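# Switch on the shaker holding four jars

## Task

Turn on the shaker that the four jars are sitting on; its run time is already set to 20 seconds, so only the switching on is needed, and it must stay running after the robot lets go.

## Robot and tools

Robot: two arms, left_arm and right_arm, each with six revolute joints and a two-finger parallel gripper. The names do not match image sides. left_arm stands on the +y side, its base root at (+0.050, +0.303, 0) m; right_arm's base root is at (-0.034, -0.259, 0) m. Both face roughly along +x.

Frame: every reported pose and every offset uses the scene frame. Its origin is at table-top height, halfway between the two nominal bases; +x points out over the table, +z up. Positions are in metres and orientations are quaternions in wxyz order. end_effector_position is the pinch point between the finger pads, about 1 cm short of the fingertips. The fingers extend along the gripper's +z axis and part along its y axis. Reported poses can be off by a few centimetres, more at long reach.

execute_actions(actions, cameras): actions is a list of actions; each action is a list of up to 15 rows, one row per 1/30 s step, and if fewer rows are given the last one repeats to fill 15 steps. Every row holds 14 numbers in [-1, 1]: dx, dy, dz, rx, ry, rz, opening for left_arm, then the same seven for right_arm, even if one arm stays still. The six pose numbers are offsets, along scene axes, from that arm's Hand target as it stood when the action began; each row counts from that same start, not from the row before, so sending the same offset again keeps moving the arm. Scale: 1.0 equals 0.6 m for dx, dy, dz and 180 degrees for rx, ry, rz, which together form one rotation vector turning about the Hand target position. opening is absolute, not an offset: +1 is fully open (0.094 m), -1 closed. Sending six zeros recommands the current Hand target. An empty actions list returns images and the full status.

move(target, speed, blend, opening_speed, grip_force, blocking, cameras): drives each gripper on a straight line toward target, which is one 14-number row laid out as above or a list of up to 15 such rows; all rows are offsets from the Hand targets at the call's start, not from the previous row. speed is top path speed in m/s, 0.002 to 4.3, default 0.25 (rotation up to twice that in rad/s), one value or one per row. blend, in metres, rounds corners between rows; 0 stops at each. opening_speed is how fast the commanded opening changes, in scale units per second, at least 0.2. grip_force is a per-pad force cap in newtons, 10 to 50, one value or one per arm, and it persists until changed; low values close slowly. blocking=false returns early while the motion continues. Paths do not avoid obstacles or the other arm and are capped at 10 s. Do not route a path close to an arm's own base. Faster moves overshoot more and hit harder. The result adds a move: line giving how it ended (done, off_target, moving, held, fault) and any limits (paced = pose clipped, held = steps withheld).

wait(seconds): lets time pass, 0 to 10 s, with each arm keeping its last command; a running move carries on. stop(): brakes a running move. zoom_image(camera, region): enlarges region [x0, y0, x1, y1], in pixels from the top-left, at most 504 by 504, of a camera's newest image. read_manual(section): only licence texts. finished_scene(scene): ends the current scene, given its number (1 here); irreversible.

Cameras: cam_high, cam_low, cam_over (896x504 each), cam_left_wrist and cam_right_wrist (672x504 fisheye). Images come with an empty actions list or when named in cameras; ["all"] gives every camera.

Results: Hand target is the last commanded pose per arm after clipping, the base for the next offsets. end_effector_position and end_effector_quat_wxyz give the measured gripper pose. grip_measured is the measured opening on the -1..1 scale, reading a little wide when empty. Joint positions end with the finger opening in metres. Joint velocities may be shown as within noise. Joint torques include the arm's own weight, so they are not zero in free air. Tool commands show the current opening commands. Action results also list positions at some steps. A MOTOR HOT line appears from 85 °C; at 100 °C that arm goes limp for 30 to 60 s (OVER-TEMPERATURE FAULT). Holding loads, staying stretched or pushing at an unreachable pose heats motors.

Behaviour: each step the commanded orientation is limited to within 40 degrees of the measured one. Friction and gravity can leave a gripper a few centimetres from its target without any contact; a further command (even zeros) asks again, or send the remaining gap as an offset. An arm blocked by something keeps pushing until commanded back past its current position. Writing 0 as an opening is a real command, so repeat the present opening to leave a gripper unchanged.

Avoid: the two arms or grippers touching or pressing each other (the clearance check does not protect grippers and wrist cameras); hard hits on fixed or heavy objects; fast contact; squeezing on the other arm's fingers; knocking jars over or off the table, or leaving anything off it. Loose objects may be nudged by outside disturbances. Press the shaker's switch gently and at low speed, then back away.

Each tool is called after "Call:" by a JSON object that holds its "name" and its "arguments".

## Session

Call:
{"name": "execute_actions", "arguments": {"actions": []}}

Call:
{"name": "zoom_image", "arguments": {"camera": "cam_over", "region": [240, 80, 640, 470]}}

Call:
{"name": "zoom_image", "arguments": {"camera": "cam_low", "region": [100, 130, 560, 370]}}

Scene clock: 0.00 s.
left_arm: end_effector_position=(+0.2581, +0.6635, +0.1414) grip_measured=+1.000 end_effector_quat_wxyz=(+0.446, -0.313, +0.652, +0.527) | right_arm: end_effector_position=(+0.7198, -0.3695, +0.1140) grip_measured=+1.000 end_effector_quat_wxyz=(+0.686, +0.285, +0.661, +0.105)
Joint positions: left_arm=[0.829 1.473 0.239 1.183 -0.451 0.398 0.094] | right_arm=[-0.114 2.112 1.221 0.855 0.143 0.564 0.094]
Joint velocities: within noise
Joint torques (N m): no reading
Heat: left arm: hottest shoulder 22 °C; right arm: hottest shoulder 26 °C.
Hand target: left_arm +0.2604, +0.6662, +0.1442; +0.449, -0.313, +0.649, +0.529 | right_arm +0.7257, -0.3702, +0.1255; +0.695, +0.282, +0.652, +0.108
Tool commands: left_gripper/opening=+1.0 right_gripper/opening=+1.0

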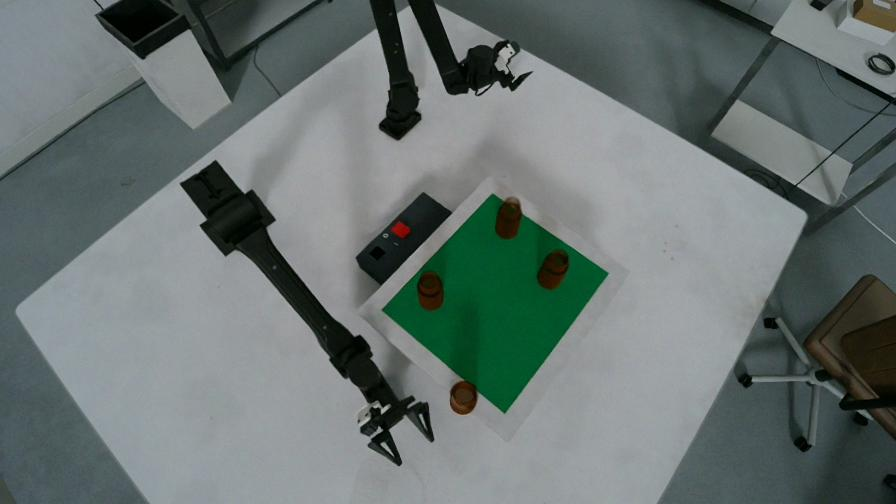

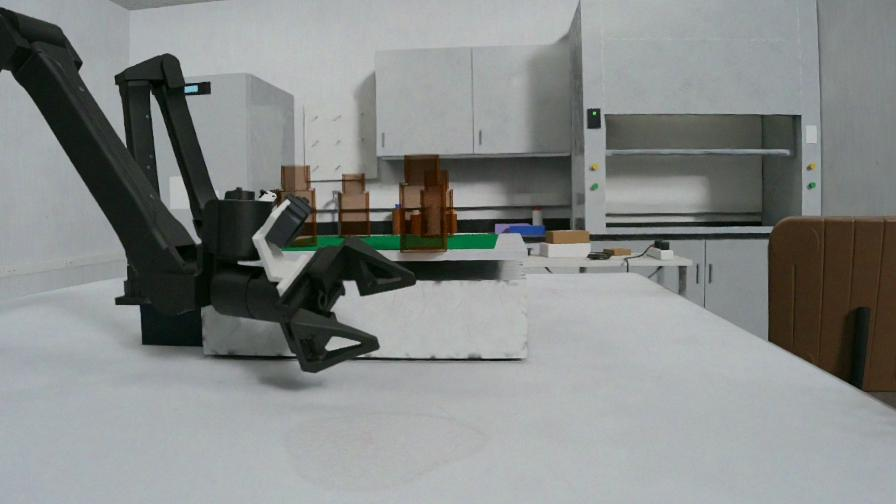

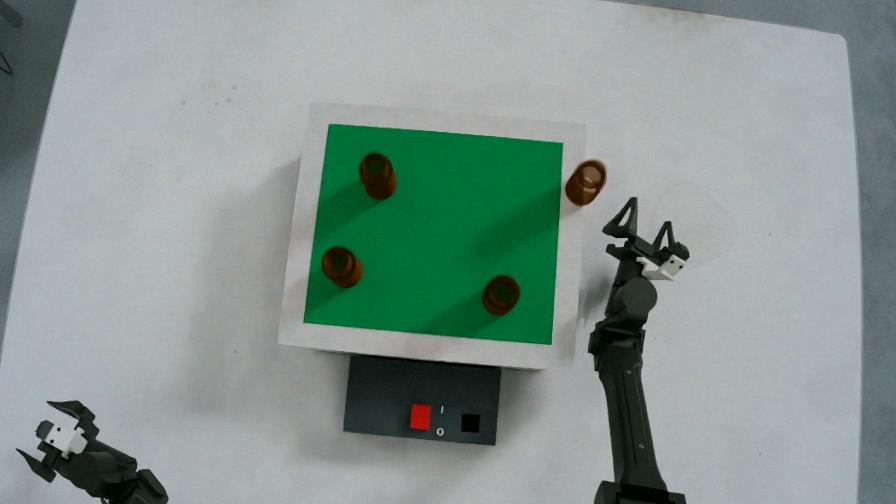

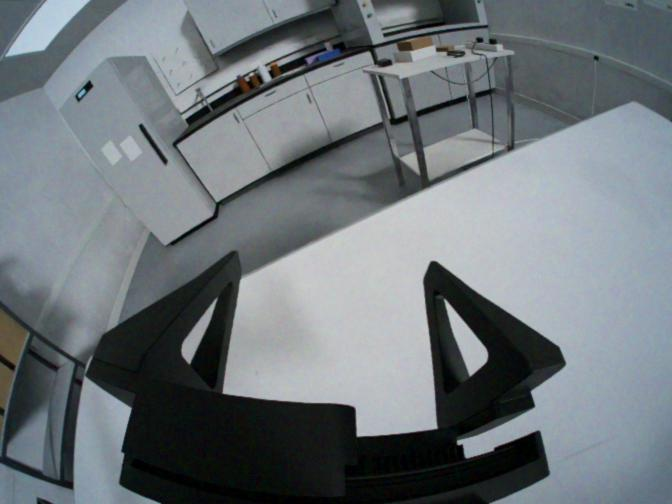

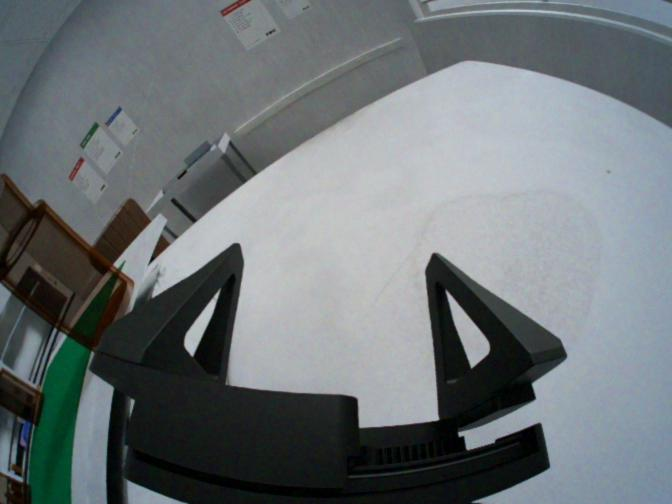

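Scaled by 1.260 from the camera's 896x504 image, which has a finer 1280x720 frame.

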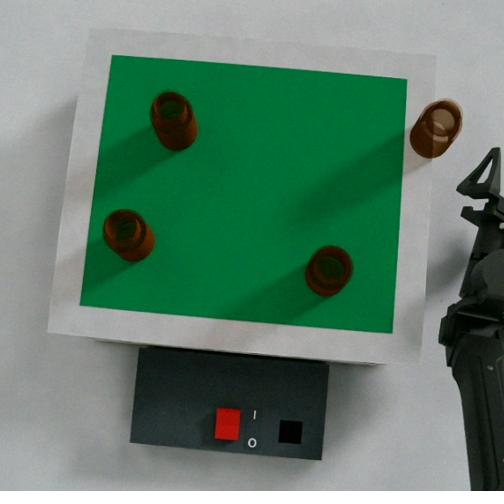

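Scaled by 1.096 from the camera's 896x504 image, which has a finer 1280x720 frame.

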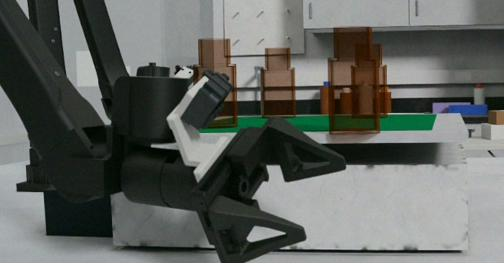

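Call:
{"name": "move", "arguments": {"target": [[0.1327,-0.6103,0.1763,-0.1087,0.1447,-0.2762,-1, -0.1095,0.017,0.2908,-0.0774,0.1146,0.0827,1],[0.066,-0.977,0.0763,-0.2173,0.2894,-0.5523,-1, -0.1212,0.2253,0.3075,-0.1547,0.2292,0.1653,1]], "speed": 0.4, "blend": [0.04, 0], "cameras": ["cam_over", "cam_low", "cam_left_wrist", "cam_right_wrist"]}}

Call:
{"name": "zoom_image", "arguments": {"camera": "cam_right_wrist", "region": [230, 0, 480, 200]}}

Call:
{"name": "zoom_image", "arguments": {"camera": "cam_left_wrist", "region": [250, 40, 500, 240]}}

Scene clock: 49.97 s.
left_arm: end_effector_position=(+0.2887, +0.0939, +0.1681) grip_measured=-0.988 end_effector_quat_wxyz=(+0.253, +0.373, +0.886, -0.111) | right_arm: end_effector_position=(+0.6372, -0.2419, +0.2877) grip_measured=+1.000 end_effector_quat_wxyz=(+0.407, -0.032, +0.913, +0.019)
Joint positions: left_arm=[-0.717 0.815 0.619 -0.819 0.071 0.097 0.001] | right_arm=[0.011 1.621 1.485 -0.596 -0.051 -0.034 0.094]
Joint torques (N m): left_arm=[-0.32 -0.73 11.88 2.03 0.19 0.18] | right_arm=[0.85 -20.48 16.05 0.55 0.09 -0.1]
Heat: left arm: hottest elbow 23 °C; right arm: hottest shoulder 31 °C.
Hand target: left_arm +0.2999, +0.0799, +0.1901; +0.276, +0.380, +0.875, -0.120 | right_arm +0.6530, -0.2348, +0.3098; +0.422, -0.040, +0.906, +0.018
Off the commanded pose: left_arm 0.028 m, 3 deg | right_arm 0.028 m, 2 deg.
move: off_target (left_arm, right_arm)
Images, in order (width x height): cam_low 896x504, cam_over 896x504, cam_left_wrist 672x504, cam_right_wrist 672x504.

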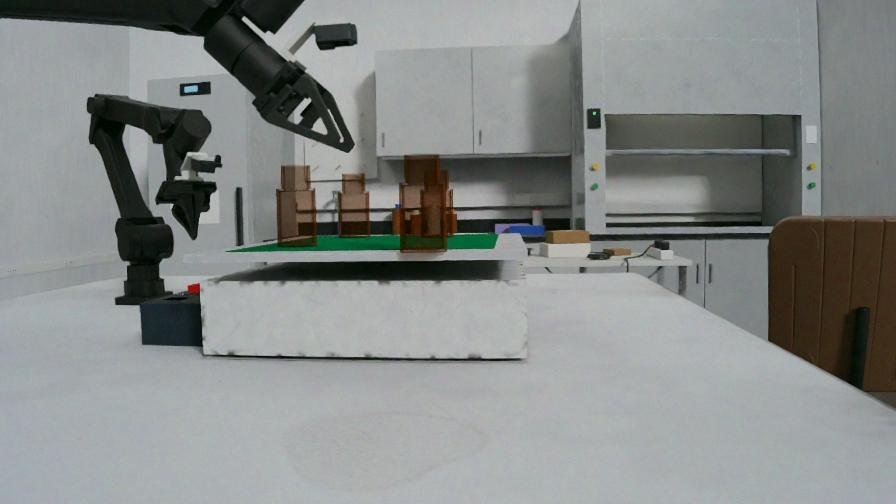

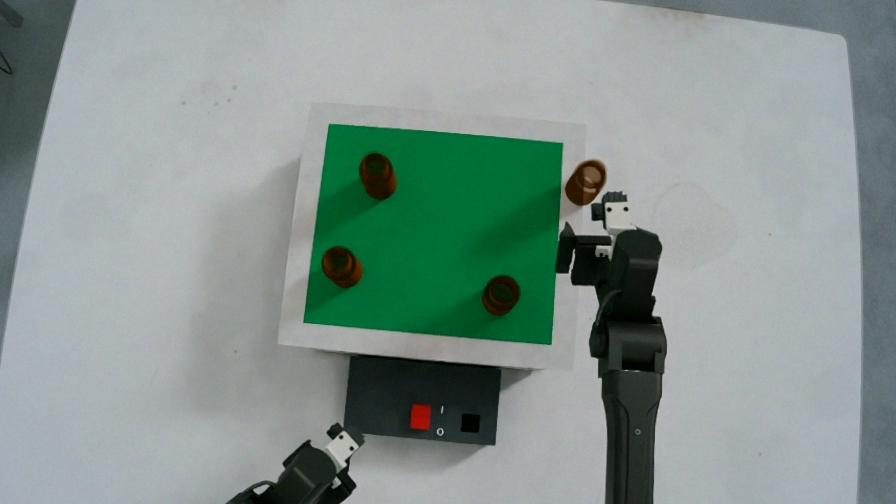

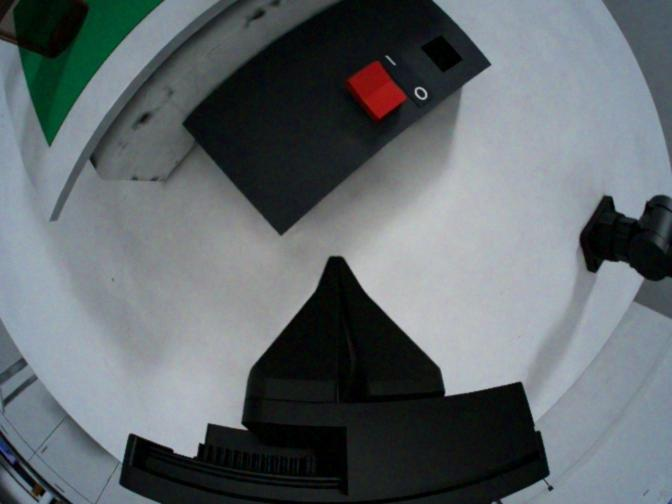

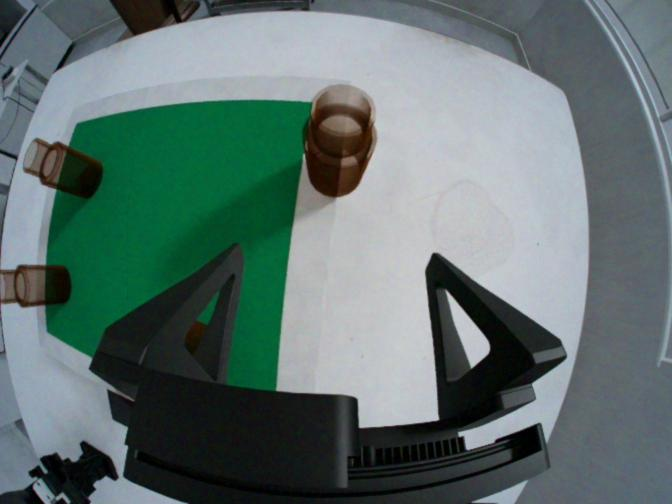

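Scaled by 2.016 from the camera's 672x504 image, which has a finer 960x720 frame.

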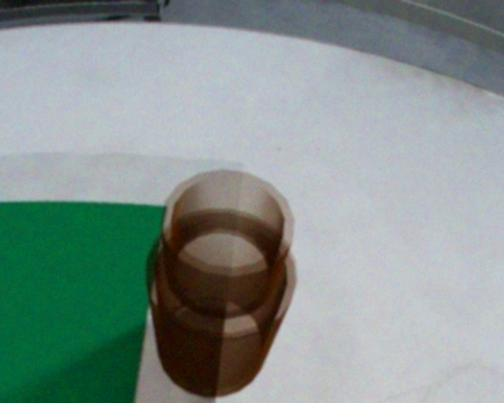

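Scaled by 2.016 from the camera's 672x504 image, which has a finer 960x720 frame.

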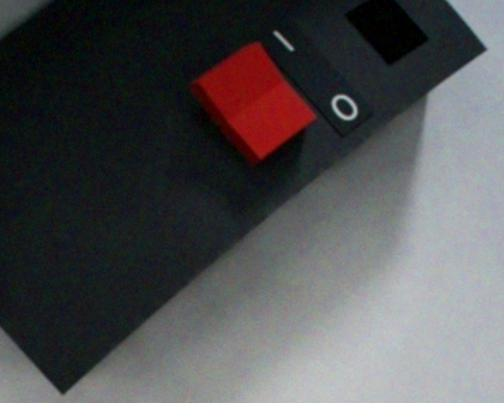

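Call:
{"name": "move", "arguments": {"target": [[0.06,-0.09,-0.035,0,0,0,-1, 0.0537,-0.0022,-0.0035,0,0,0,1],[0.1235,-0.1798,-0.0783,0,0,0,-1, 0.1897,0.009,-0.1262,0,0,0,1]], "speed": 0.15, "blend": [0.01, 0], "cameras": ["cam_over", "cam_low", "cam_left_wrist", "cam_right_wrist"]}}

Call:
{"name": "zoom_image", "arguments": {"camera": "cam_low", "region": [370, 130, 500, 280]}}

Scene clock: 80.30 s.
left_arm: end_effector_position=(+0.3619, -0.0114, +0.1279) grip_measured=-0.988 end_effector_quat_wxyz=(+0.257, +0.384, +0.880, -0.112) | right_arm: end_effector_position=(+0.7449, -0.2410, +0.2124) grip_measured=+1.000 end_effector_quat_wxyz=(+0.396, -0.032, +0.918, +0.017)
Joint positions: left_arm=[-0.817 1.257 0.782 -0.528 0.022 0.036 0.001] | right_arm=[0.011 1.948 1.752 -0.561 -0.048 -0.036 0.094]
Joint torques (N m): left_arm=[-0.32 -6.65 10.8 2.04 -0.13 -0.03] | right_arm=[1.2 -25.64 16.1 1.52 0.1 -0.03]
Heat: left arm: hottest elbow 30 °C; right arm: hottest elbow 33 °C.
Hand target: left_arm +0.3741, -0.0278, +0.1431; +0.276, +0.380, +0.875, -0.120 | right_arm +0.7669, -0.2294, +0.2341; +0.422, -0.040, +0.906, +0.018
Off the commanded pose: left_arm 0.026 m, 2 deg | right_arm 0.033 m, 3 deg.
move: off_target (left_arm, right_arm)
Images, in order (width x height): cam_low 896x504, cam_over 896x504, cam_left_wrist 672x504, cam_right_wrist 672x504.

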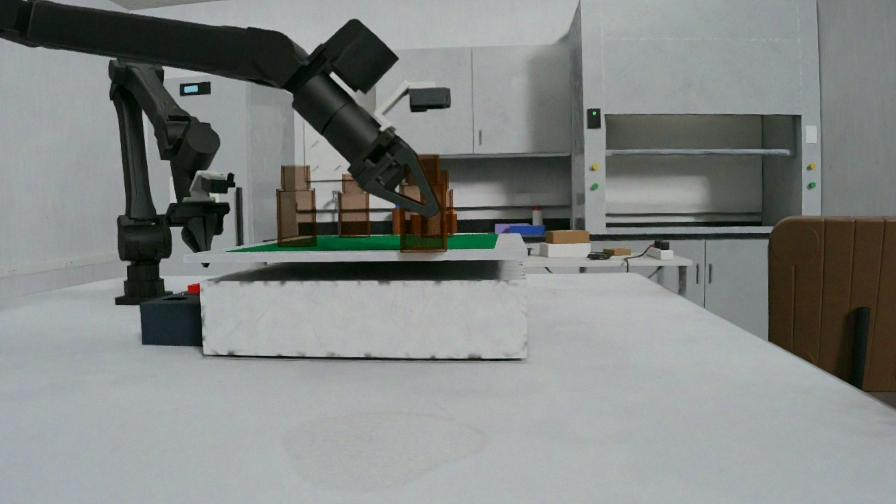

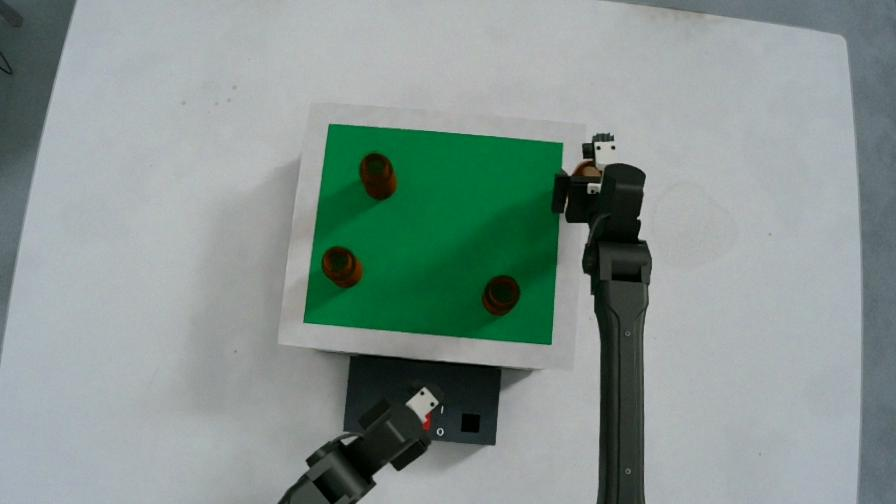

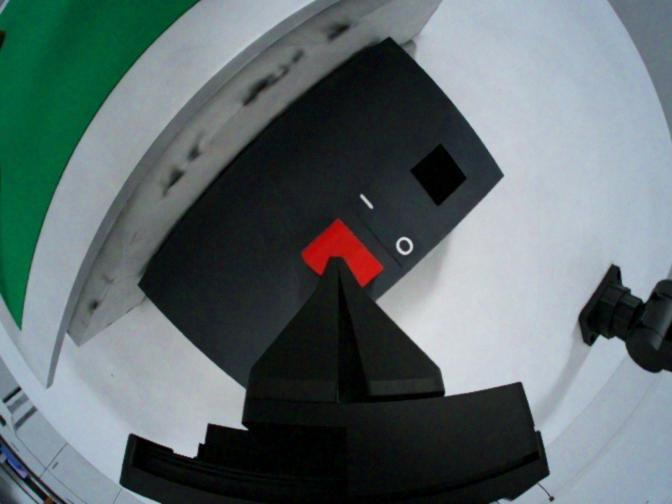

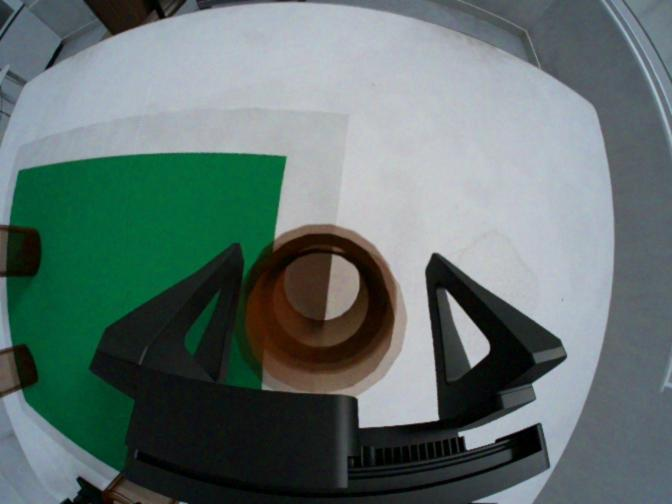

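Scaled by 3.360 from the camera's 896x504 image, which has a finer 1280x720 frame.

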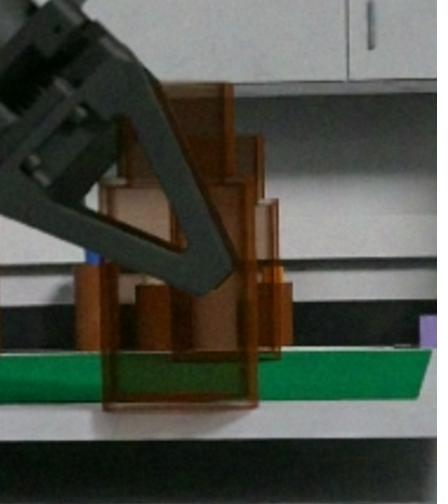

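Call:
{"name": "move", "arguments": {"target": [[0,0,0,0,0,0,-1, -0.0067,0.0067,0.0167,0,0,0,1],[0,0,0,0,0,0,-1, -0.0067,0.0067,0.0167,0,0,0,0]], "speed": 0.1, "grip_force": [50, 30], "opening_speed": 0.8, "cameras": ["cam_right_wrist", "cam_low", "cam_over"]}}

Call:
{"name": "zoom_image", "arguments": {"camera": "cam_low", "region": [370, 130, 500, 280]}}

Scene clock: 93.07 s.
left_arm: end_effector_position=(+0.3619, -0.0114, +0.1279) grip_measured=-0.988 end_effector_quat_wxyz=(+0.257, +0.384, +0.880, -0.112) | right_arm: end_effector_position=(+0.7452, -0.2358, +0.2132) grip_measured=+0.144 end_effector_quat_wxyz=(+0.396, -0.035, +0.917, +0.017)
Joint positions: left_arm=[-0.817 1.257 0.782 -0.528 0.022 0.036 0.001] | right_arm=[0.019 1.948 1.753 -0.561 -0.043 -0.036 0.054]
Joint torques (N m): left_arm=[-0.32 -6.65 10.81 2.04 -0.13 -0.03] | right_arm=[0.79 -27.05 16.2 0.96 0.09 0.02]
Heat: left arm: hottest elbow 31 °C; right arm: hottest elbow 40 °C.
Hand target: left_arm +0.3741, -0.0278, +0.1431; +0.276, +0.380, +0.875, -0.120 | right_arm +0.7628, -0.2254, +0.2440; +0.422, -0.040, +0.906, +0.018
Off the commanded pose: left_arm 0.025 m, 2 deg | right_arm 0.037 m, 3 deg.
grip_force (N): 50, 30
move: off_target (left_arm, right_arm); target 2's new opening was sent with right_arm's hand 0.039 m and 3 deg from that target
Images, in order (width x height): cam_low 896x504, cam_over 896x504, cam_right_wrist 672x504.

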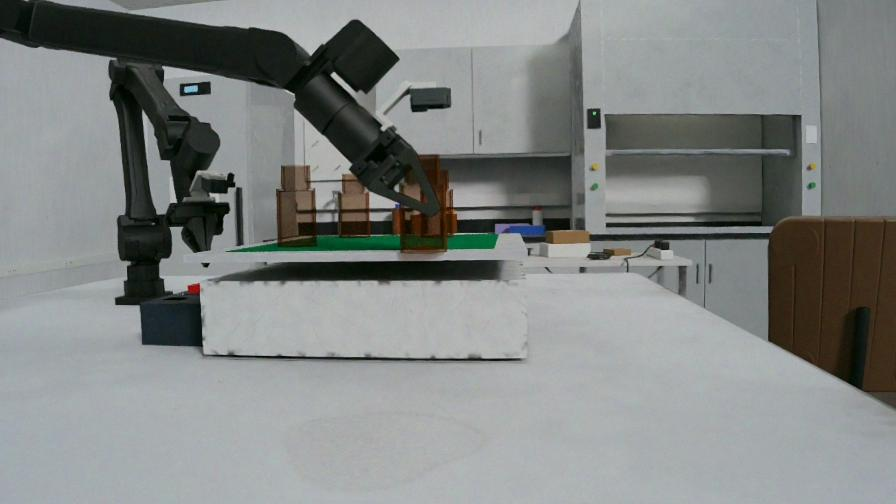

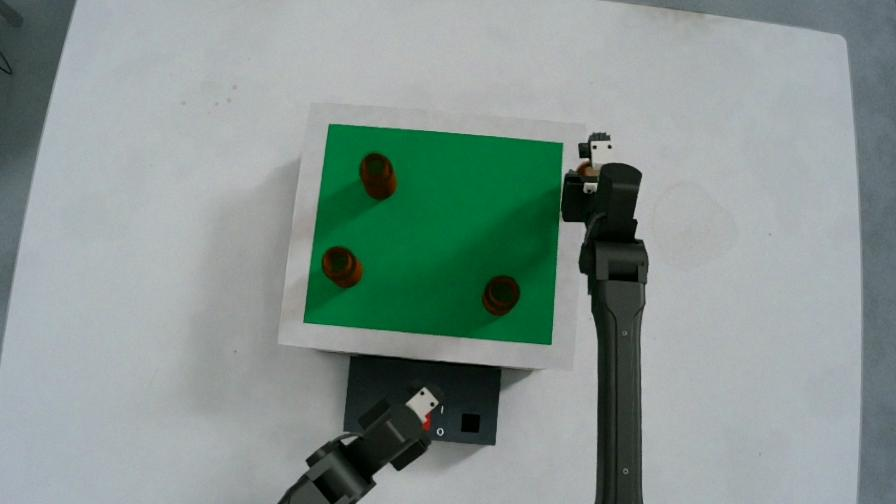

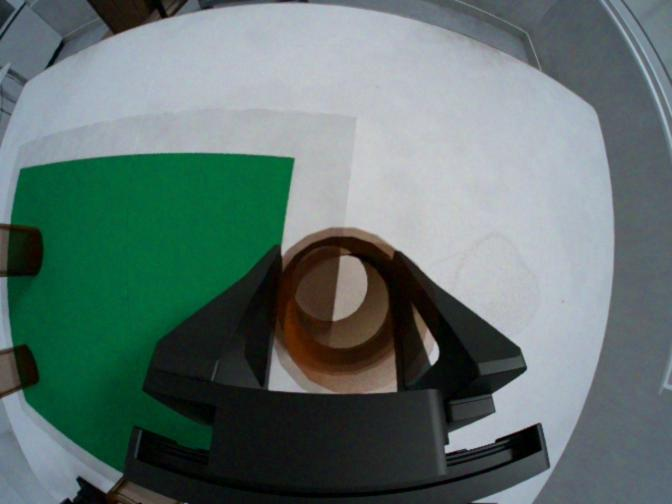

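Scaled by 3.360 from the camera's 896x504 image, which has a finer 1280x720 frame.

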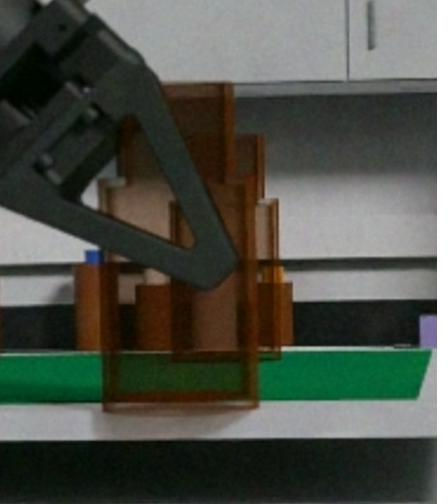

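Call:
{"name": "move", "arguments": {"target": [[0,0,0,0,0,0,-1, 0,0,0.075,0,0,0,0],[0,0,0,0,0,0,-1, 0,0.1833,0.075,0,0,0,0],[0,0,0,0,0,0,-1, 0,0.1833,0.0167,0,0,0,0]], "speed": [0.12, 0.2, 0.12], "blend": [0.015, 0.015, 0], "cameras": ["cam_right_wrist", "cam_low", "cam_over", "cam_high"]}}

Call:
{"name": "zoom_image", "arguments": {"camera": "cam_low", "region": [270, 140, 500, 270]}}

Scene clock: 111.60 s.
left_arm: end_effector_position=(+0.3619, -0.0114, +0.1279) grip_measured=-0.988 end_effector_quat_wxyz=(+0.257, +0.384, +0.880, -0.112) | right_arm: end_effector_position=(+0.7480, -0.1108, +0.2284) grip_measured=+0.143 end_effector_quat_wxyz=(+0.393, -0.050, +0.918, +0.015)
Joint positions: left_arm=[-0.817 1.257 0.782 -0.528 0.022 0.036 0.001] | right_arm=[0.204 1.992 1.865 -0.639 0.082 0.062 0.054]
Joint torques (N m): left_arm=[-0.26 -6.65 10.81 2.03 -0.13 -0.03] | right_arm=[-0.91 -29.16 14.08 1.98 0.15 0.07]
Heat: left arm: hottest elbow 32 °C; right arm: hottest elbow 42 °C.
Hand target: left_arm +0.3741, -0.0278, +0.1431; +0.276, +0.380, +0.875, -0.120 | right_arm +0.7628, -0.1154, +0.2541; +0.422, -0.040, +0.906, +0.018
Off the commanded pose: left_arm 0.025 m, 2 deg | right_arm 0.030 m, 4 deg.
grip_force (N): 50, 30
move: off_target (left_arm, right_arm)
Images, in order (width x height): cam_high 896x504, cam_low 896x504, cam_over 896x504, cam_right_wrist 672x504.

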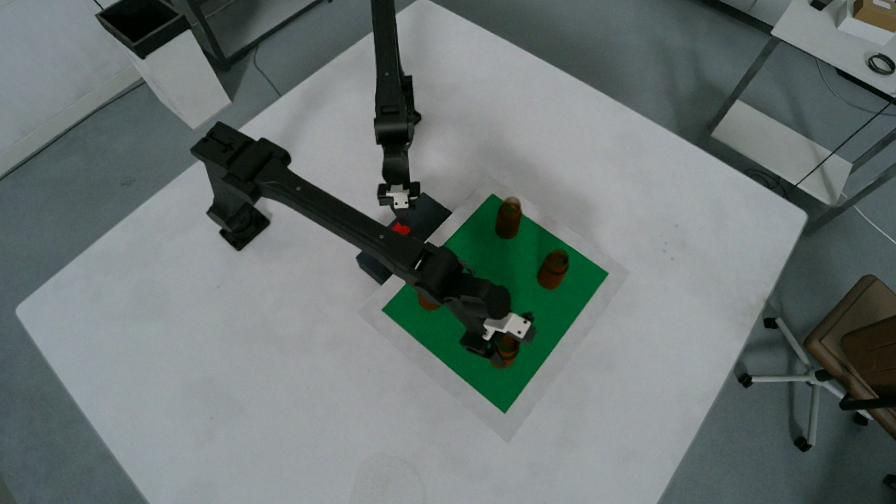

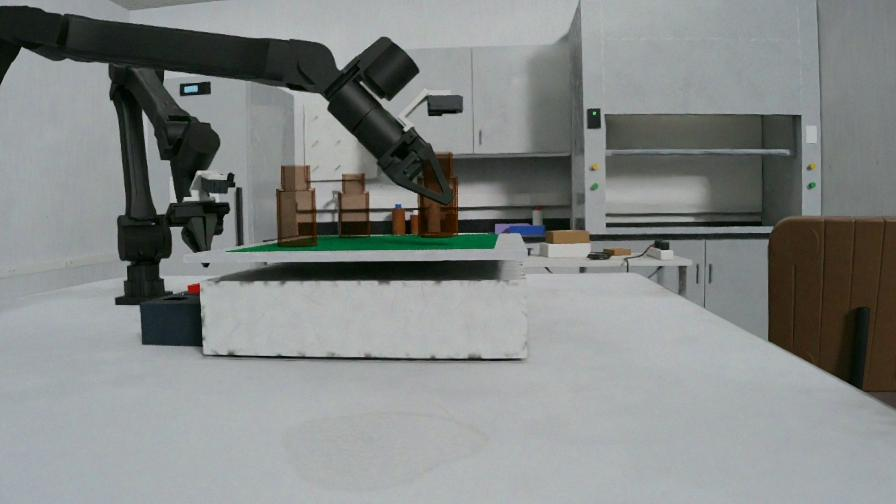

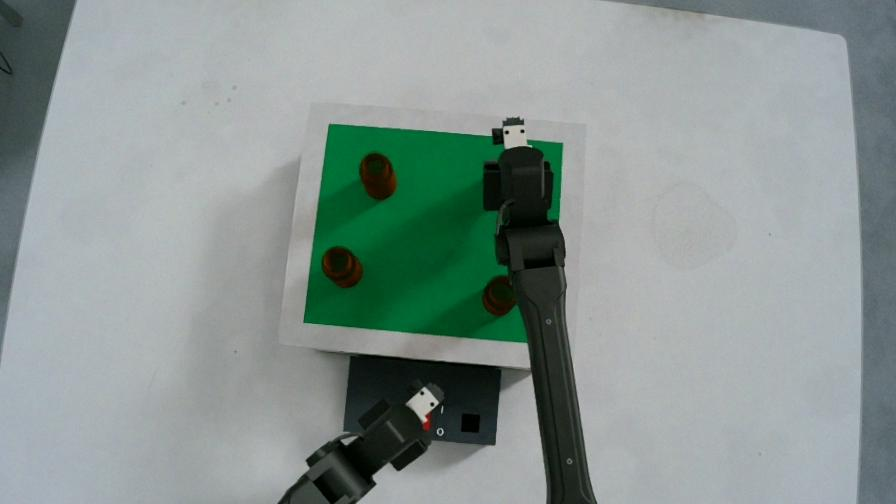

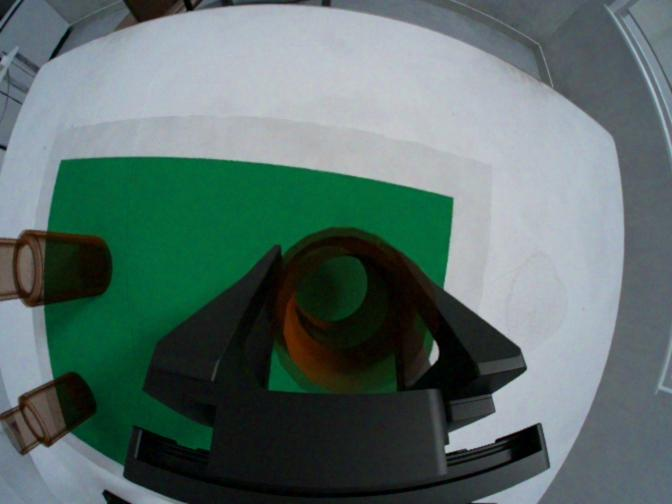

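Scaled by 2.191 from the camera's 896x504 image, which has a finer 1280x720 frame.

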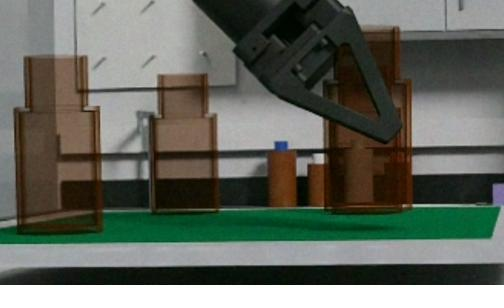

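Call:
{"name": "move", "arguments": {"target": [0,0,0,0,0,0,-1, 0,0,-0.0233,0,0,0,0], "speed": 0.05, "cameras": ["cam_low"]}}

Call:
{"name": "zoom_image", "arguments": {"camera": "cam_low", "region": [270, 140, 500, 270]}}

Scene clock: 116.93 s.
left_arm: end_effector_position=(+0.3619, -0.0114, +0.1279) grip_measured=-0.988 end_effector_quat_wxyz=(+0.257, +0.384, +0.880, -0.112) | right_arm: end_effector_position=(+0.7531, -0.1097, +0.2340) grip_measured=+0.143 end_effector_quat_wxyz=(+0.407, -0.049, +0.912, +0.017)
Joint positions: left_arm=[-0.817 1.257 0.782 -0.528 0.022 0.036 0.001] | right_arm=[0.204 1.992 1.865 -0.608 0.082 0.062 0.054]
Joint torques (N m): left_arm=[-0.26 -6.65 10.81 2.04 -0.13 -0.03] | right_arm=[-0.79 -27.99 11.88 2.06 0.16 0.04]
Heat: left arm: hottest elbow 32 °C; right arm: hottest elbow 43 °C.
Hand target: left_arm +0.3741, -0.0278, +0.1431; +0.276, +0.380, +0.875, -0.120 | right_arm +0.7628, -0.1154, +0.2401; +0.422, -0.040, +0.906, +0.018
Off the commanded pose: left_arm 0.025 m, 2 deg | right_arm 0.013 m, 2 deg.
grip_force (N): 50, 30
move: off_target (left_arm, right_arm)
Images, in order (width x height): cam_low 896x504.

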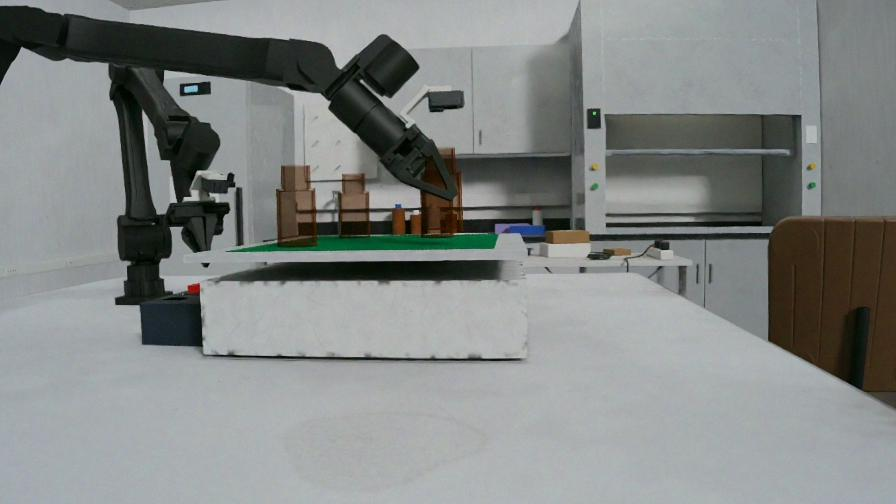

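Scaled by 2.191 from the camera's 896x504 image, which has a finer 1280x720 frame.

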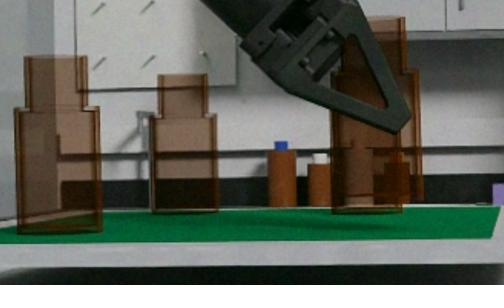

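Call:
{"name": "move", "arguments": {"target": [0,0,0,0,0,0,-1, 0,0,-0.0267,0,0,0,0], "speed": 0.06, "cameras": ["cam_low"]}}

Call:
{"name": "zoom_image", "arguments": {"camera": "cam_low", "region": [270, 140, 500, 270]}}

Scene clock: 122.33 s.
left_arm: end_effector_position=(+0.3619, -0.0114, +0.1279) grip_measured=-0.988 end_effector_quat_wxyz=(+0.257, +0.384, +0.880, -0.112) | right_arm: end_effector_position=(+0.7561, -0.1091, +0.2239) grip_measured=+0.143 end_effector_quat_wxyz=(+0.412, -0.049, +0.910, +0.018)
Joint positions: left_arm=[-0.817 1.257 0.782 -0.528 0.022 0.036 0.001] | right_arm=[0.204 2.001 1.847 -0.571 0.082 0.062 0.054]
Joint torques (N m): left_arm=[-0.26 -6.65 10.81 2.06 -0.13 -0.03] | right_arm=[-0.97 -27.75 10.81 1.94 0.14 0.06]
Heat: left arm: hottest elbow 32 °C; right arm: hottest elbow 42 °C.
Hand target: left_arm +0.3741, -0.0278, +0.1431; +0.276, +0.380, +0.875, -0.120 | right_arm +0.7628, -0.1154, +0.2242; +0.422, -0.040, +0.906, +0.018
Off the commanded pose: left_arm 0.025 m, 2 deg | right_arm 0.009 m, 2 deg.
grip_force (N): 50, 30
move: off_target (left_arm)
Images, in order (width x height): cam_low 896x504.

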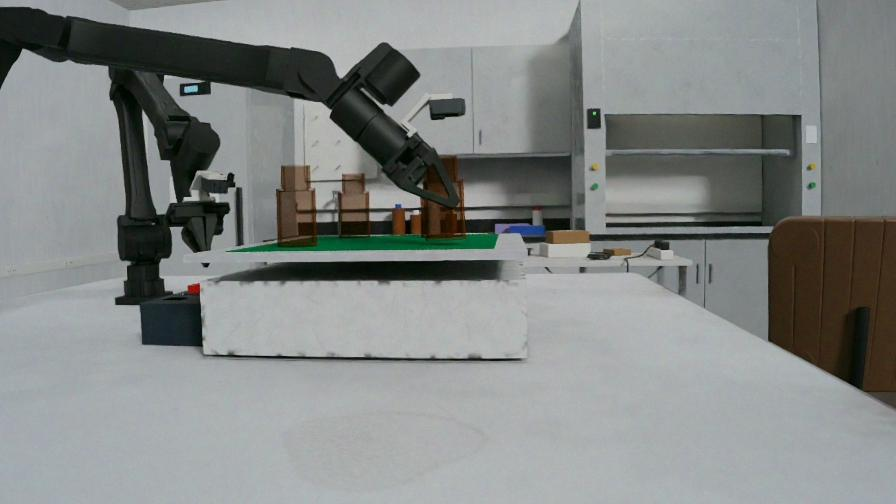

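Scaled by 2.191 from the camera's 896x504 image, which has a finer 1280x720 frame.

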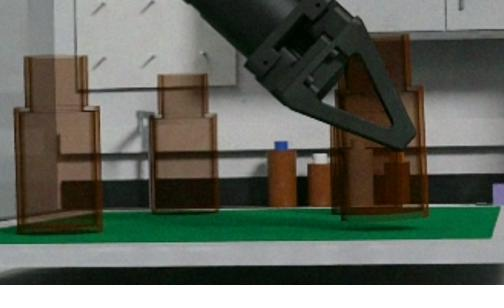

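Call:
{"name": "move", "arguments": {"target": [0,0,0,0,0,0,-1, 0,0,-0.0133,0,0.0111,0,0], "speed": 0.06, "cameras": ["cam_low"]}}

Call:
{"name": "zoom_image", "arguments": {"camera": "cam_low", "region": [270, 140, 500, 270]}}

Scene clock: 132.57 s.
left_arm: end_effector_position=(+0.3619, -0.0114, +0.1279) grip_measured=-0.988 end_effector_quat_wxyz=(+0.257, +0.384, +0.880, -0.112) | right_arm: end_effector_position=(+0.7571, -0.1089, +0.2166) grip_measured=+0.143 end_effector_quat_wxyz=(+0.408, -0.048, +0.912, +0.018)
Joint positions: left_arm=[-0.817 1.257 0.782 -0.528 0.022 0.036 0.001] | right_arm=[0.204 2.01 1.847 -0.57 0.082 0.065 0.054]
Joint torques (N m): left_arm=[-0.26 -6.65 10.81 2.04 -0.13 -0.03] | right_arm=[-0.79 -27.69 12.77 0.73 -0.04 0.04]
Heat: left arm: hottest elbow 33 °C; right arm: hottest elbow 43 °C.
Hand target: left_arm +0.3741, -0.0278, +0.1431; +0.276, +0.380, +0.875, -0.120 | right_arm +0.7629, -0.1154, +0.2162; +0.406, -0.040, +0.913, +0.019
Off the commanded pose: left_arm 0.025 m, 2 deg | right_arm 0.009 m, 1 deg.
grip_force (N): 50, 30
move: off_target (left_arm)
Images, in order (width x height): cam_low 896x504.

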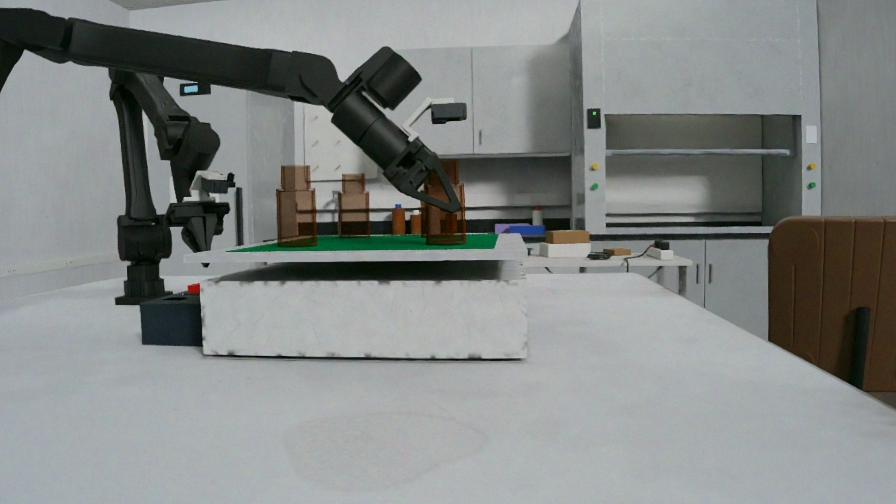

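Scaled by 2.191 from the camera's 896x504 image, which has a finer 1280x720 frame.

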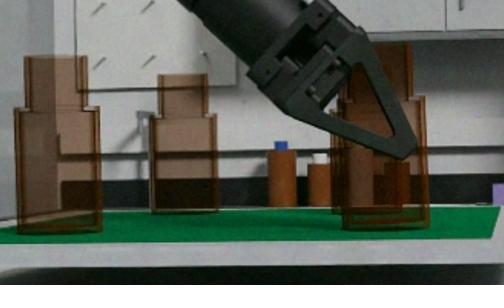

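Call:
{"name": "move", "arguments": {"target": [0,0,0,0,0,0,-1, 0,0,-0.0083,0,0.005,0,0], "speed": 0.06, "cameras": ["cam_low"]}}

Call:
{"name": "zoom_image", "arguments": {"camera": "cam_low", "region": [270, 140, 500, 270]}}

Scene clock: 138.73 s.
left_arm: end_effector_position=(+0.3619, -0.0114, +0.1279) grip_measured=-0.988 end_effector_quat_wxyz=(+0.257, +0.384, +0.880, -0.112) | right_arm: end_effector_position=(+0.7564, -0.1087, +0.2158) grip_measured=+0.143 end_effector_quat_wxyz=(+0.406, -0.048, +0.913, +0.018)
Joint positions: left_arm=[-0.817 1.257 0.782 -0.528 0.022 0.036 0.001] | right_arm=[0.204 2.01 1.847 -0.574 0.08 0.066 0.054]
Joint torques (N m): left_arm=[-0.26 -6.65 10.81 2.04 -0.13 -0.03] | right_arm=[-0.85 -26.99 13.18 0.28 -0.08 0.1]
Heat: left arm: hottest elbow 33 °C; right arm: hottest elbow 43 °C.
Hand target: left_arm +0.3741, -0.0278, +0.1431; +0.276, +0.380, +0.875, -0.120 | right_arm +0.7629, -0.1154, +0.2112; +0.399, -0.040, +0.916, +0.019
Off the commanded pose: left_arm 0.025 m, 2 deg | right_arm 0.010 m, 1 deg.
grip_force (N): 50, 30
move: off_target (left_arm)
Images, in order (width x height): cam_low 896x504.

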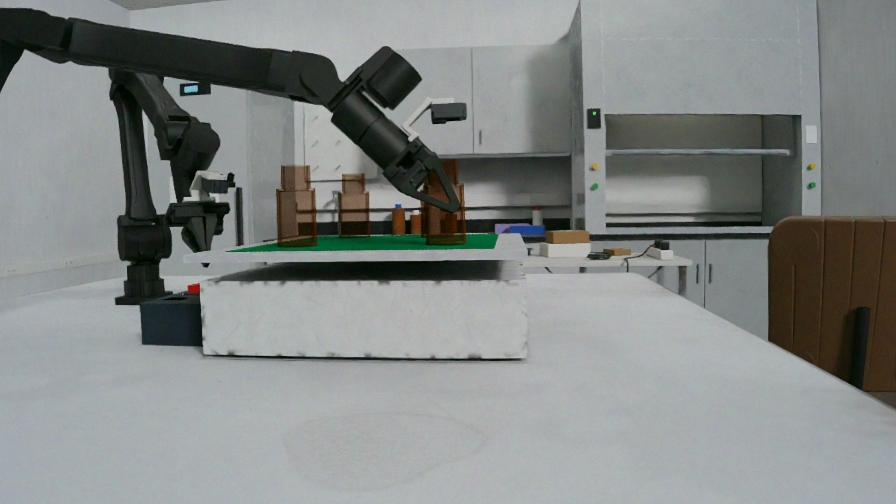

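Scaled by 2.191 from the camera's 896x504 image, which has a finer 1280x720 frame.

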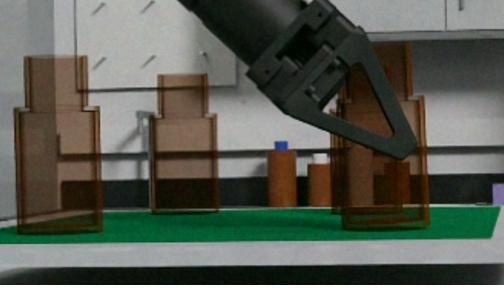

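Call:
{"name": "move", "arguments": {"target": [[0,0,0,0,0,0,-1, -0.0108,0.0112,0.0077,0,0,0,0],[0,0,0,0,0,0,-1, -0.0108,0.0112,0.0077,0,0,0,0.8],[0,0,0,0,0,0,-1, -0.1718,-0.0045,0.1527,0,0,0,0.8]], "speed": [0.1, 0.1, 0.15], "opening_speed": 1.2, "cameras": ["cam_low", "cam_over", "cam_left_wrist", "cam_right_wrist"]}}

Call:
{"name": "zoom_image", "arguments": {"camera": "cam_low", "region": [150, 140, 500, 340]}}

Scene clock: 157.00 s.
left_arm: end_effector_position=(+0.3619, -0.0114, +0.1279) grip_measured=-0.988 end_effector_quat_wxyz=(+0.257, +0.384, +0.880, -0.112) | right_arm: end_effector_position=(+0.6669, -0.1290, +0.3033) grip_measured=+0.798 end_effector_quat_wxyz=(+0.404, -0.035, +0.914, +0.016)
Joint positions: left_arm=[-0.817 1.257 0.782 -0.528 0.022 0.036 0.001] | right_arm=[0.205 1.731 1.671 -0.683 0.095 0.089 0.084]
Joint torques (N m): left_arm=[-0.26 -6.65 10.81 2.04 -0.13 -0.03] | right_arm=[0.91 -24.88 10.28 0.62 0.15 0.07]
Heat: left arm: hottest elbow 33 °C; right arm: hottest elbow 45 °C.
Hand target: left_arm +0.3741, -0.0278, +0.1431; +0.276, +0.380, +0.875, -0.120 | right_arm +0.6598, -0.1182, +0.3029; +0.399, -0.040, +0.916, +0.019
Off the commanded pose: left_arm 0.025 m, 2 deg | right_arm 0.013 m, 1 deg.
grip_force (N): 50, 30
move: off_target (left_arm, right_arm)
Images, in order (width x height): cam_low 896x504, cam_over 896x504, cam_left_wrist 672x504, cam_right_wrist 672x504.

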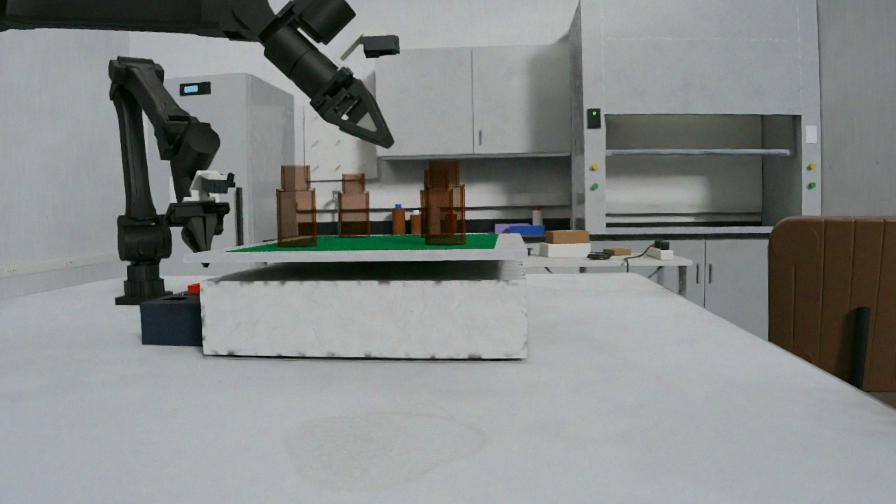

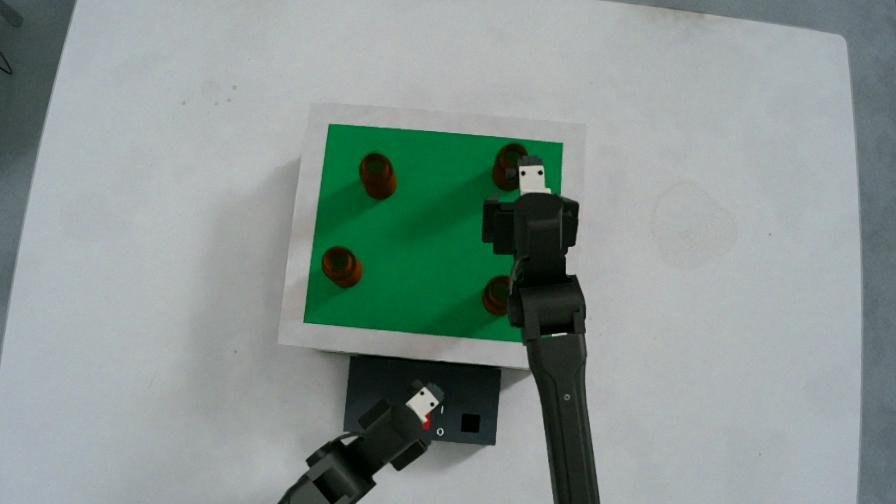

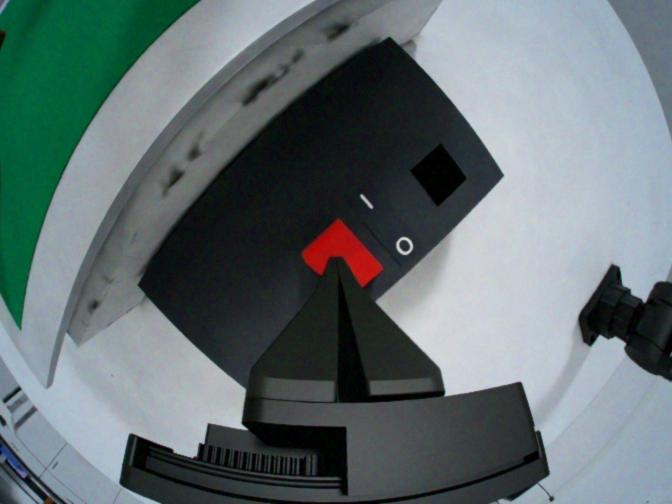

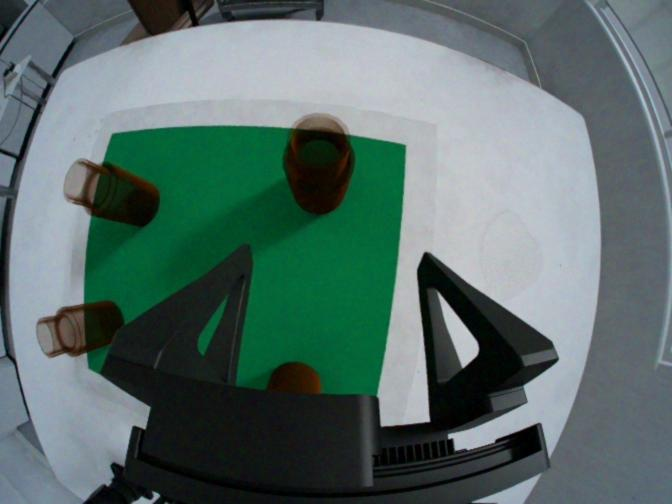

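Scaled by 1.440 from the camera's 896x504 image, which has a finer 1280x720 frame.

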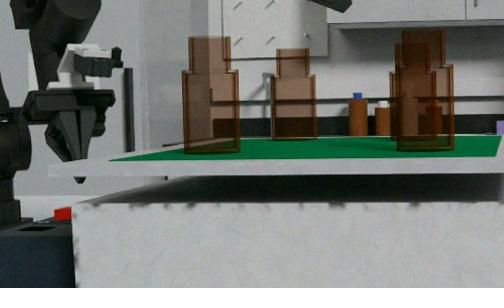

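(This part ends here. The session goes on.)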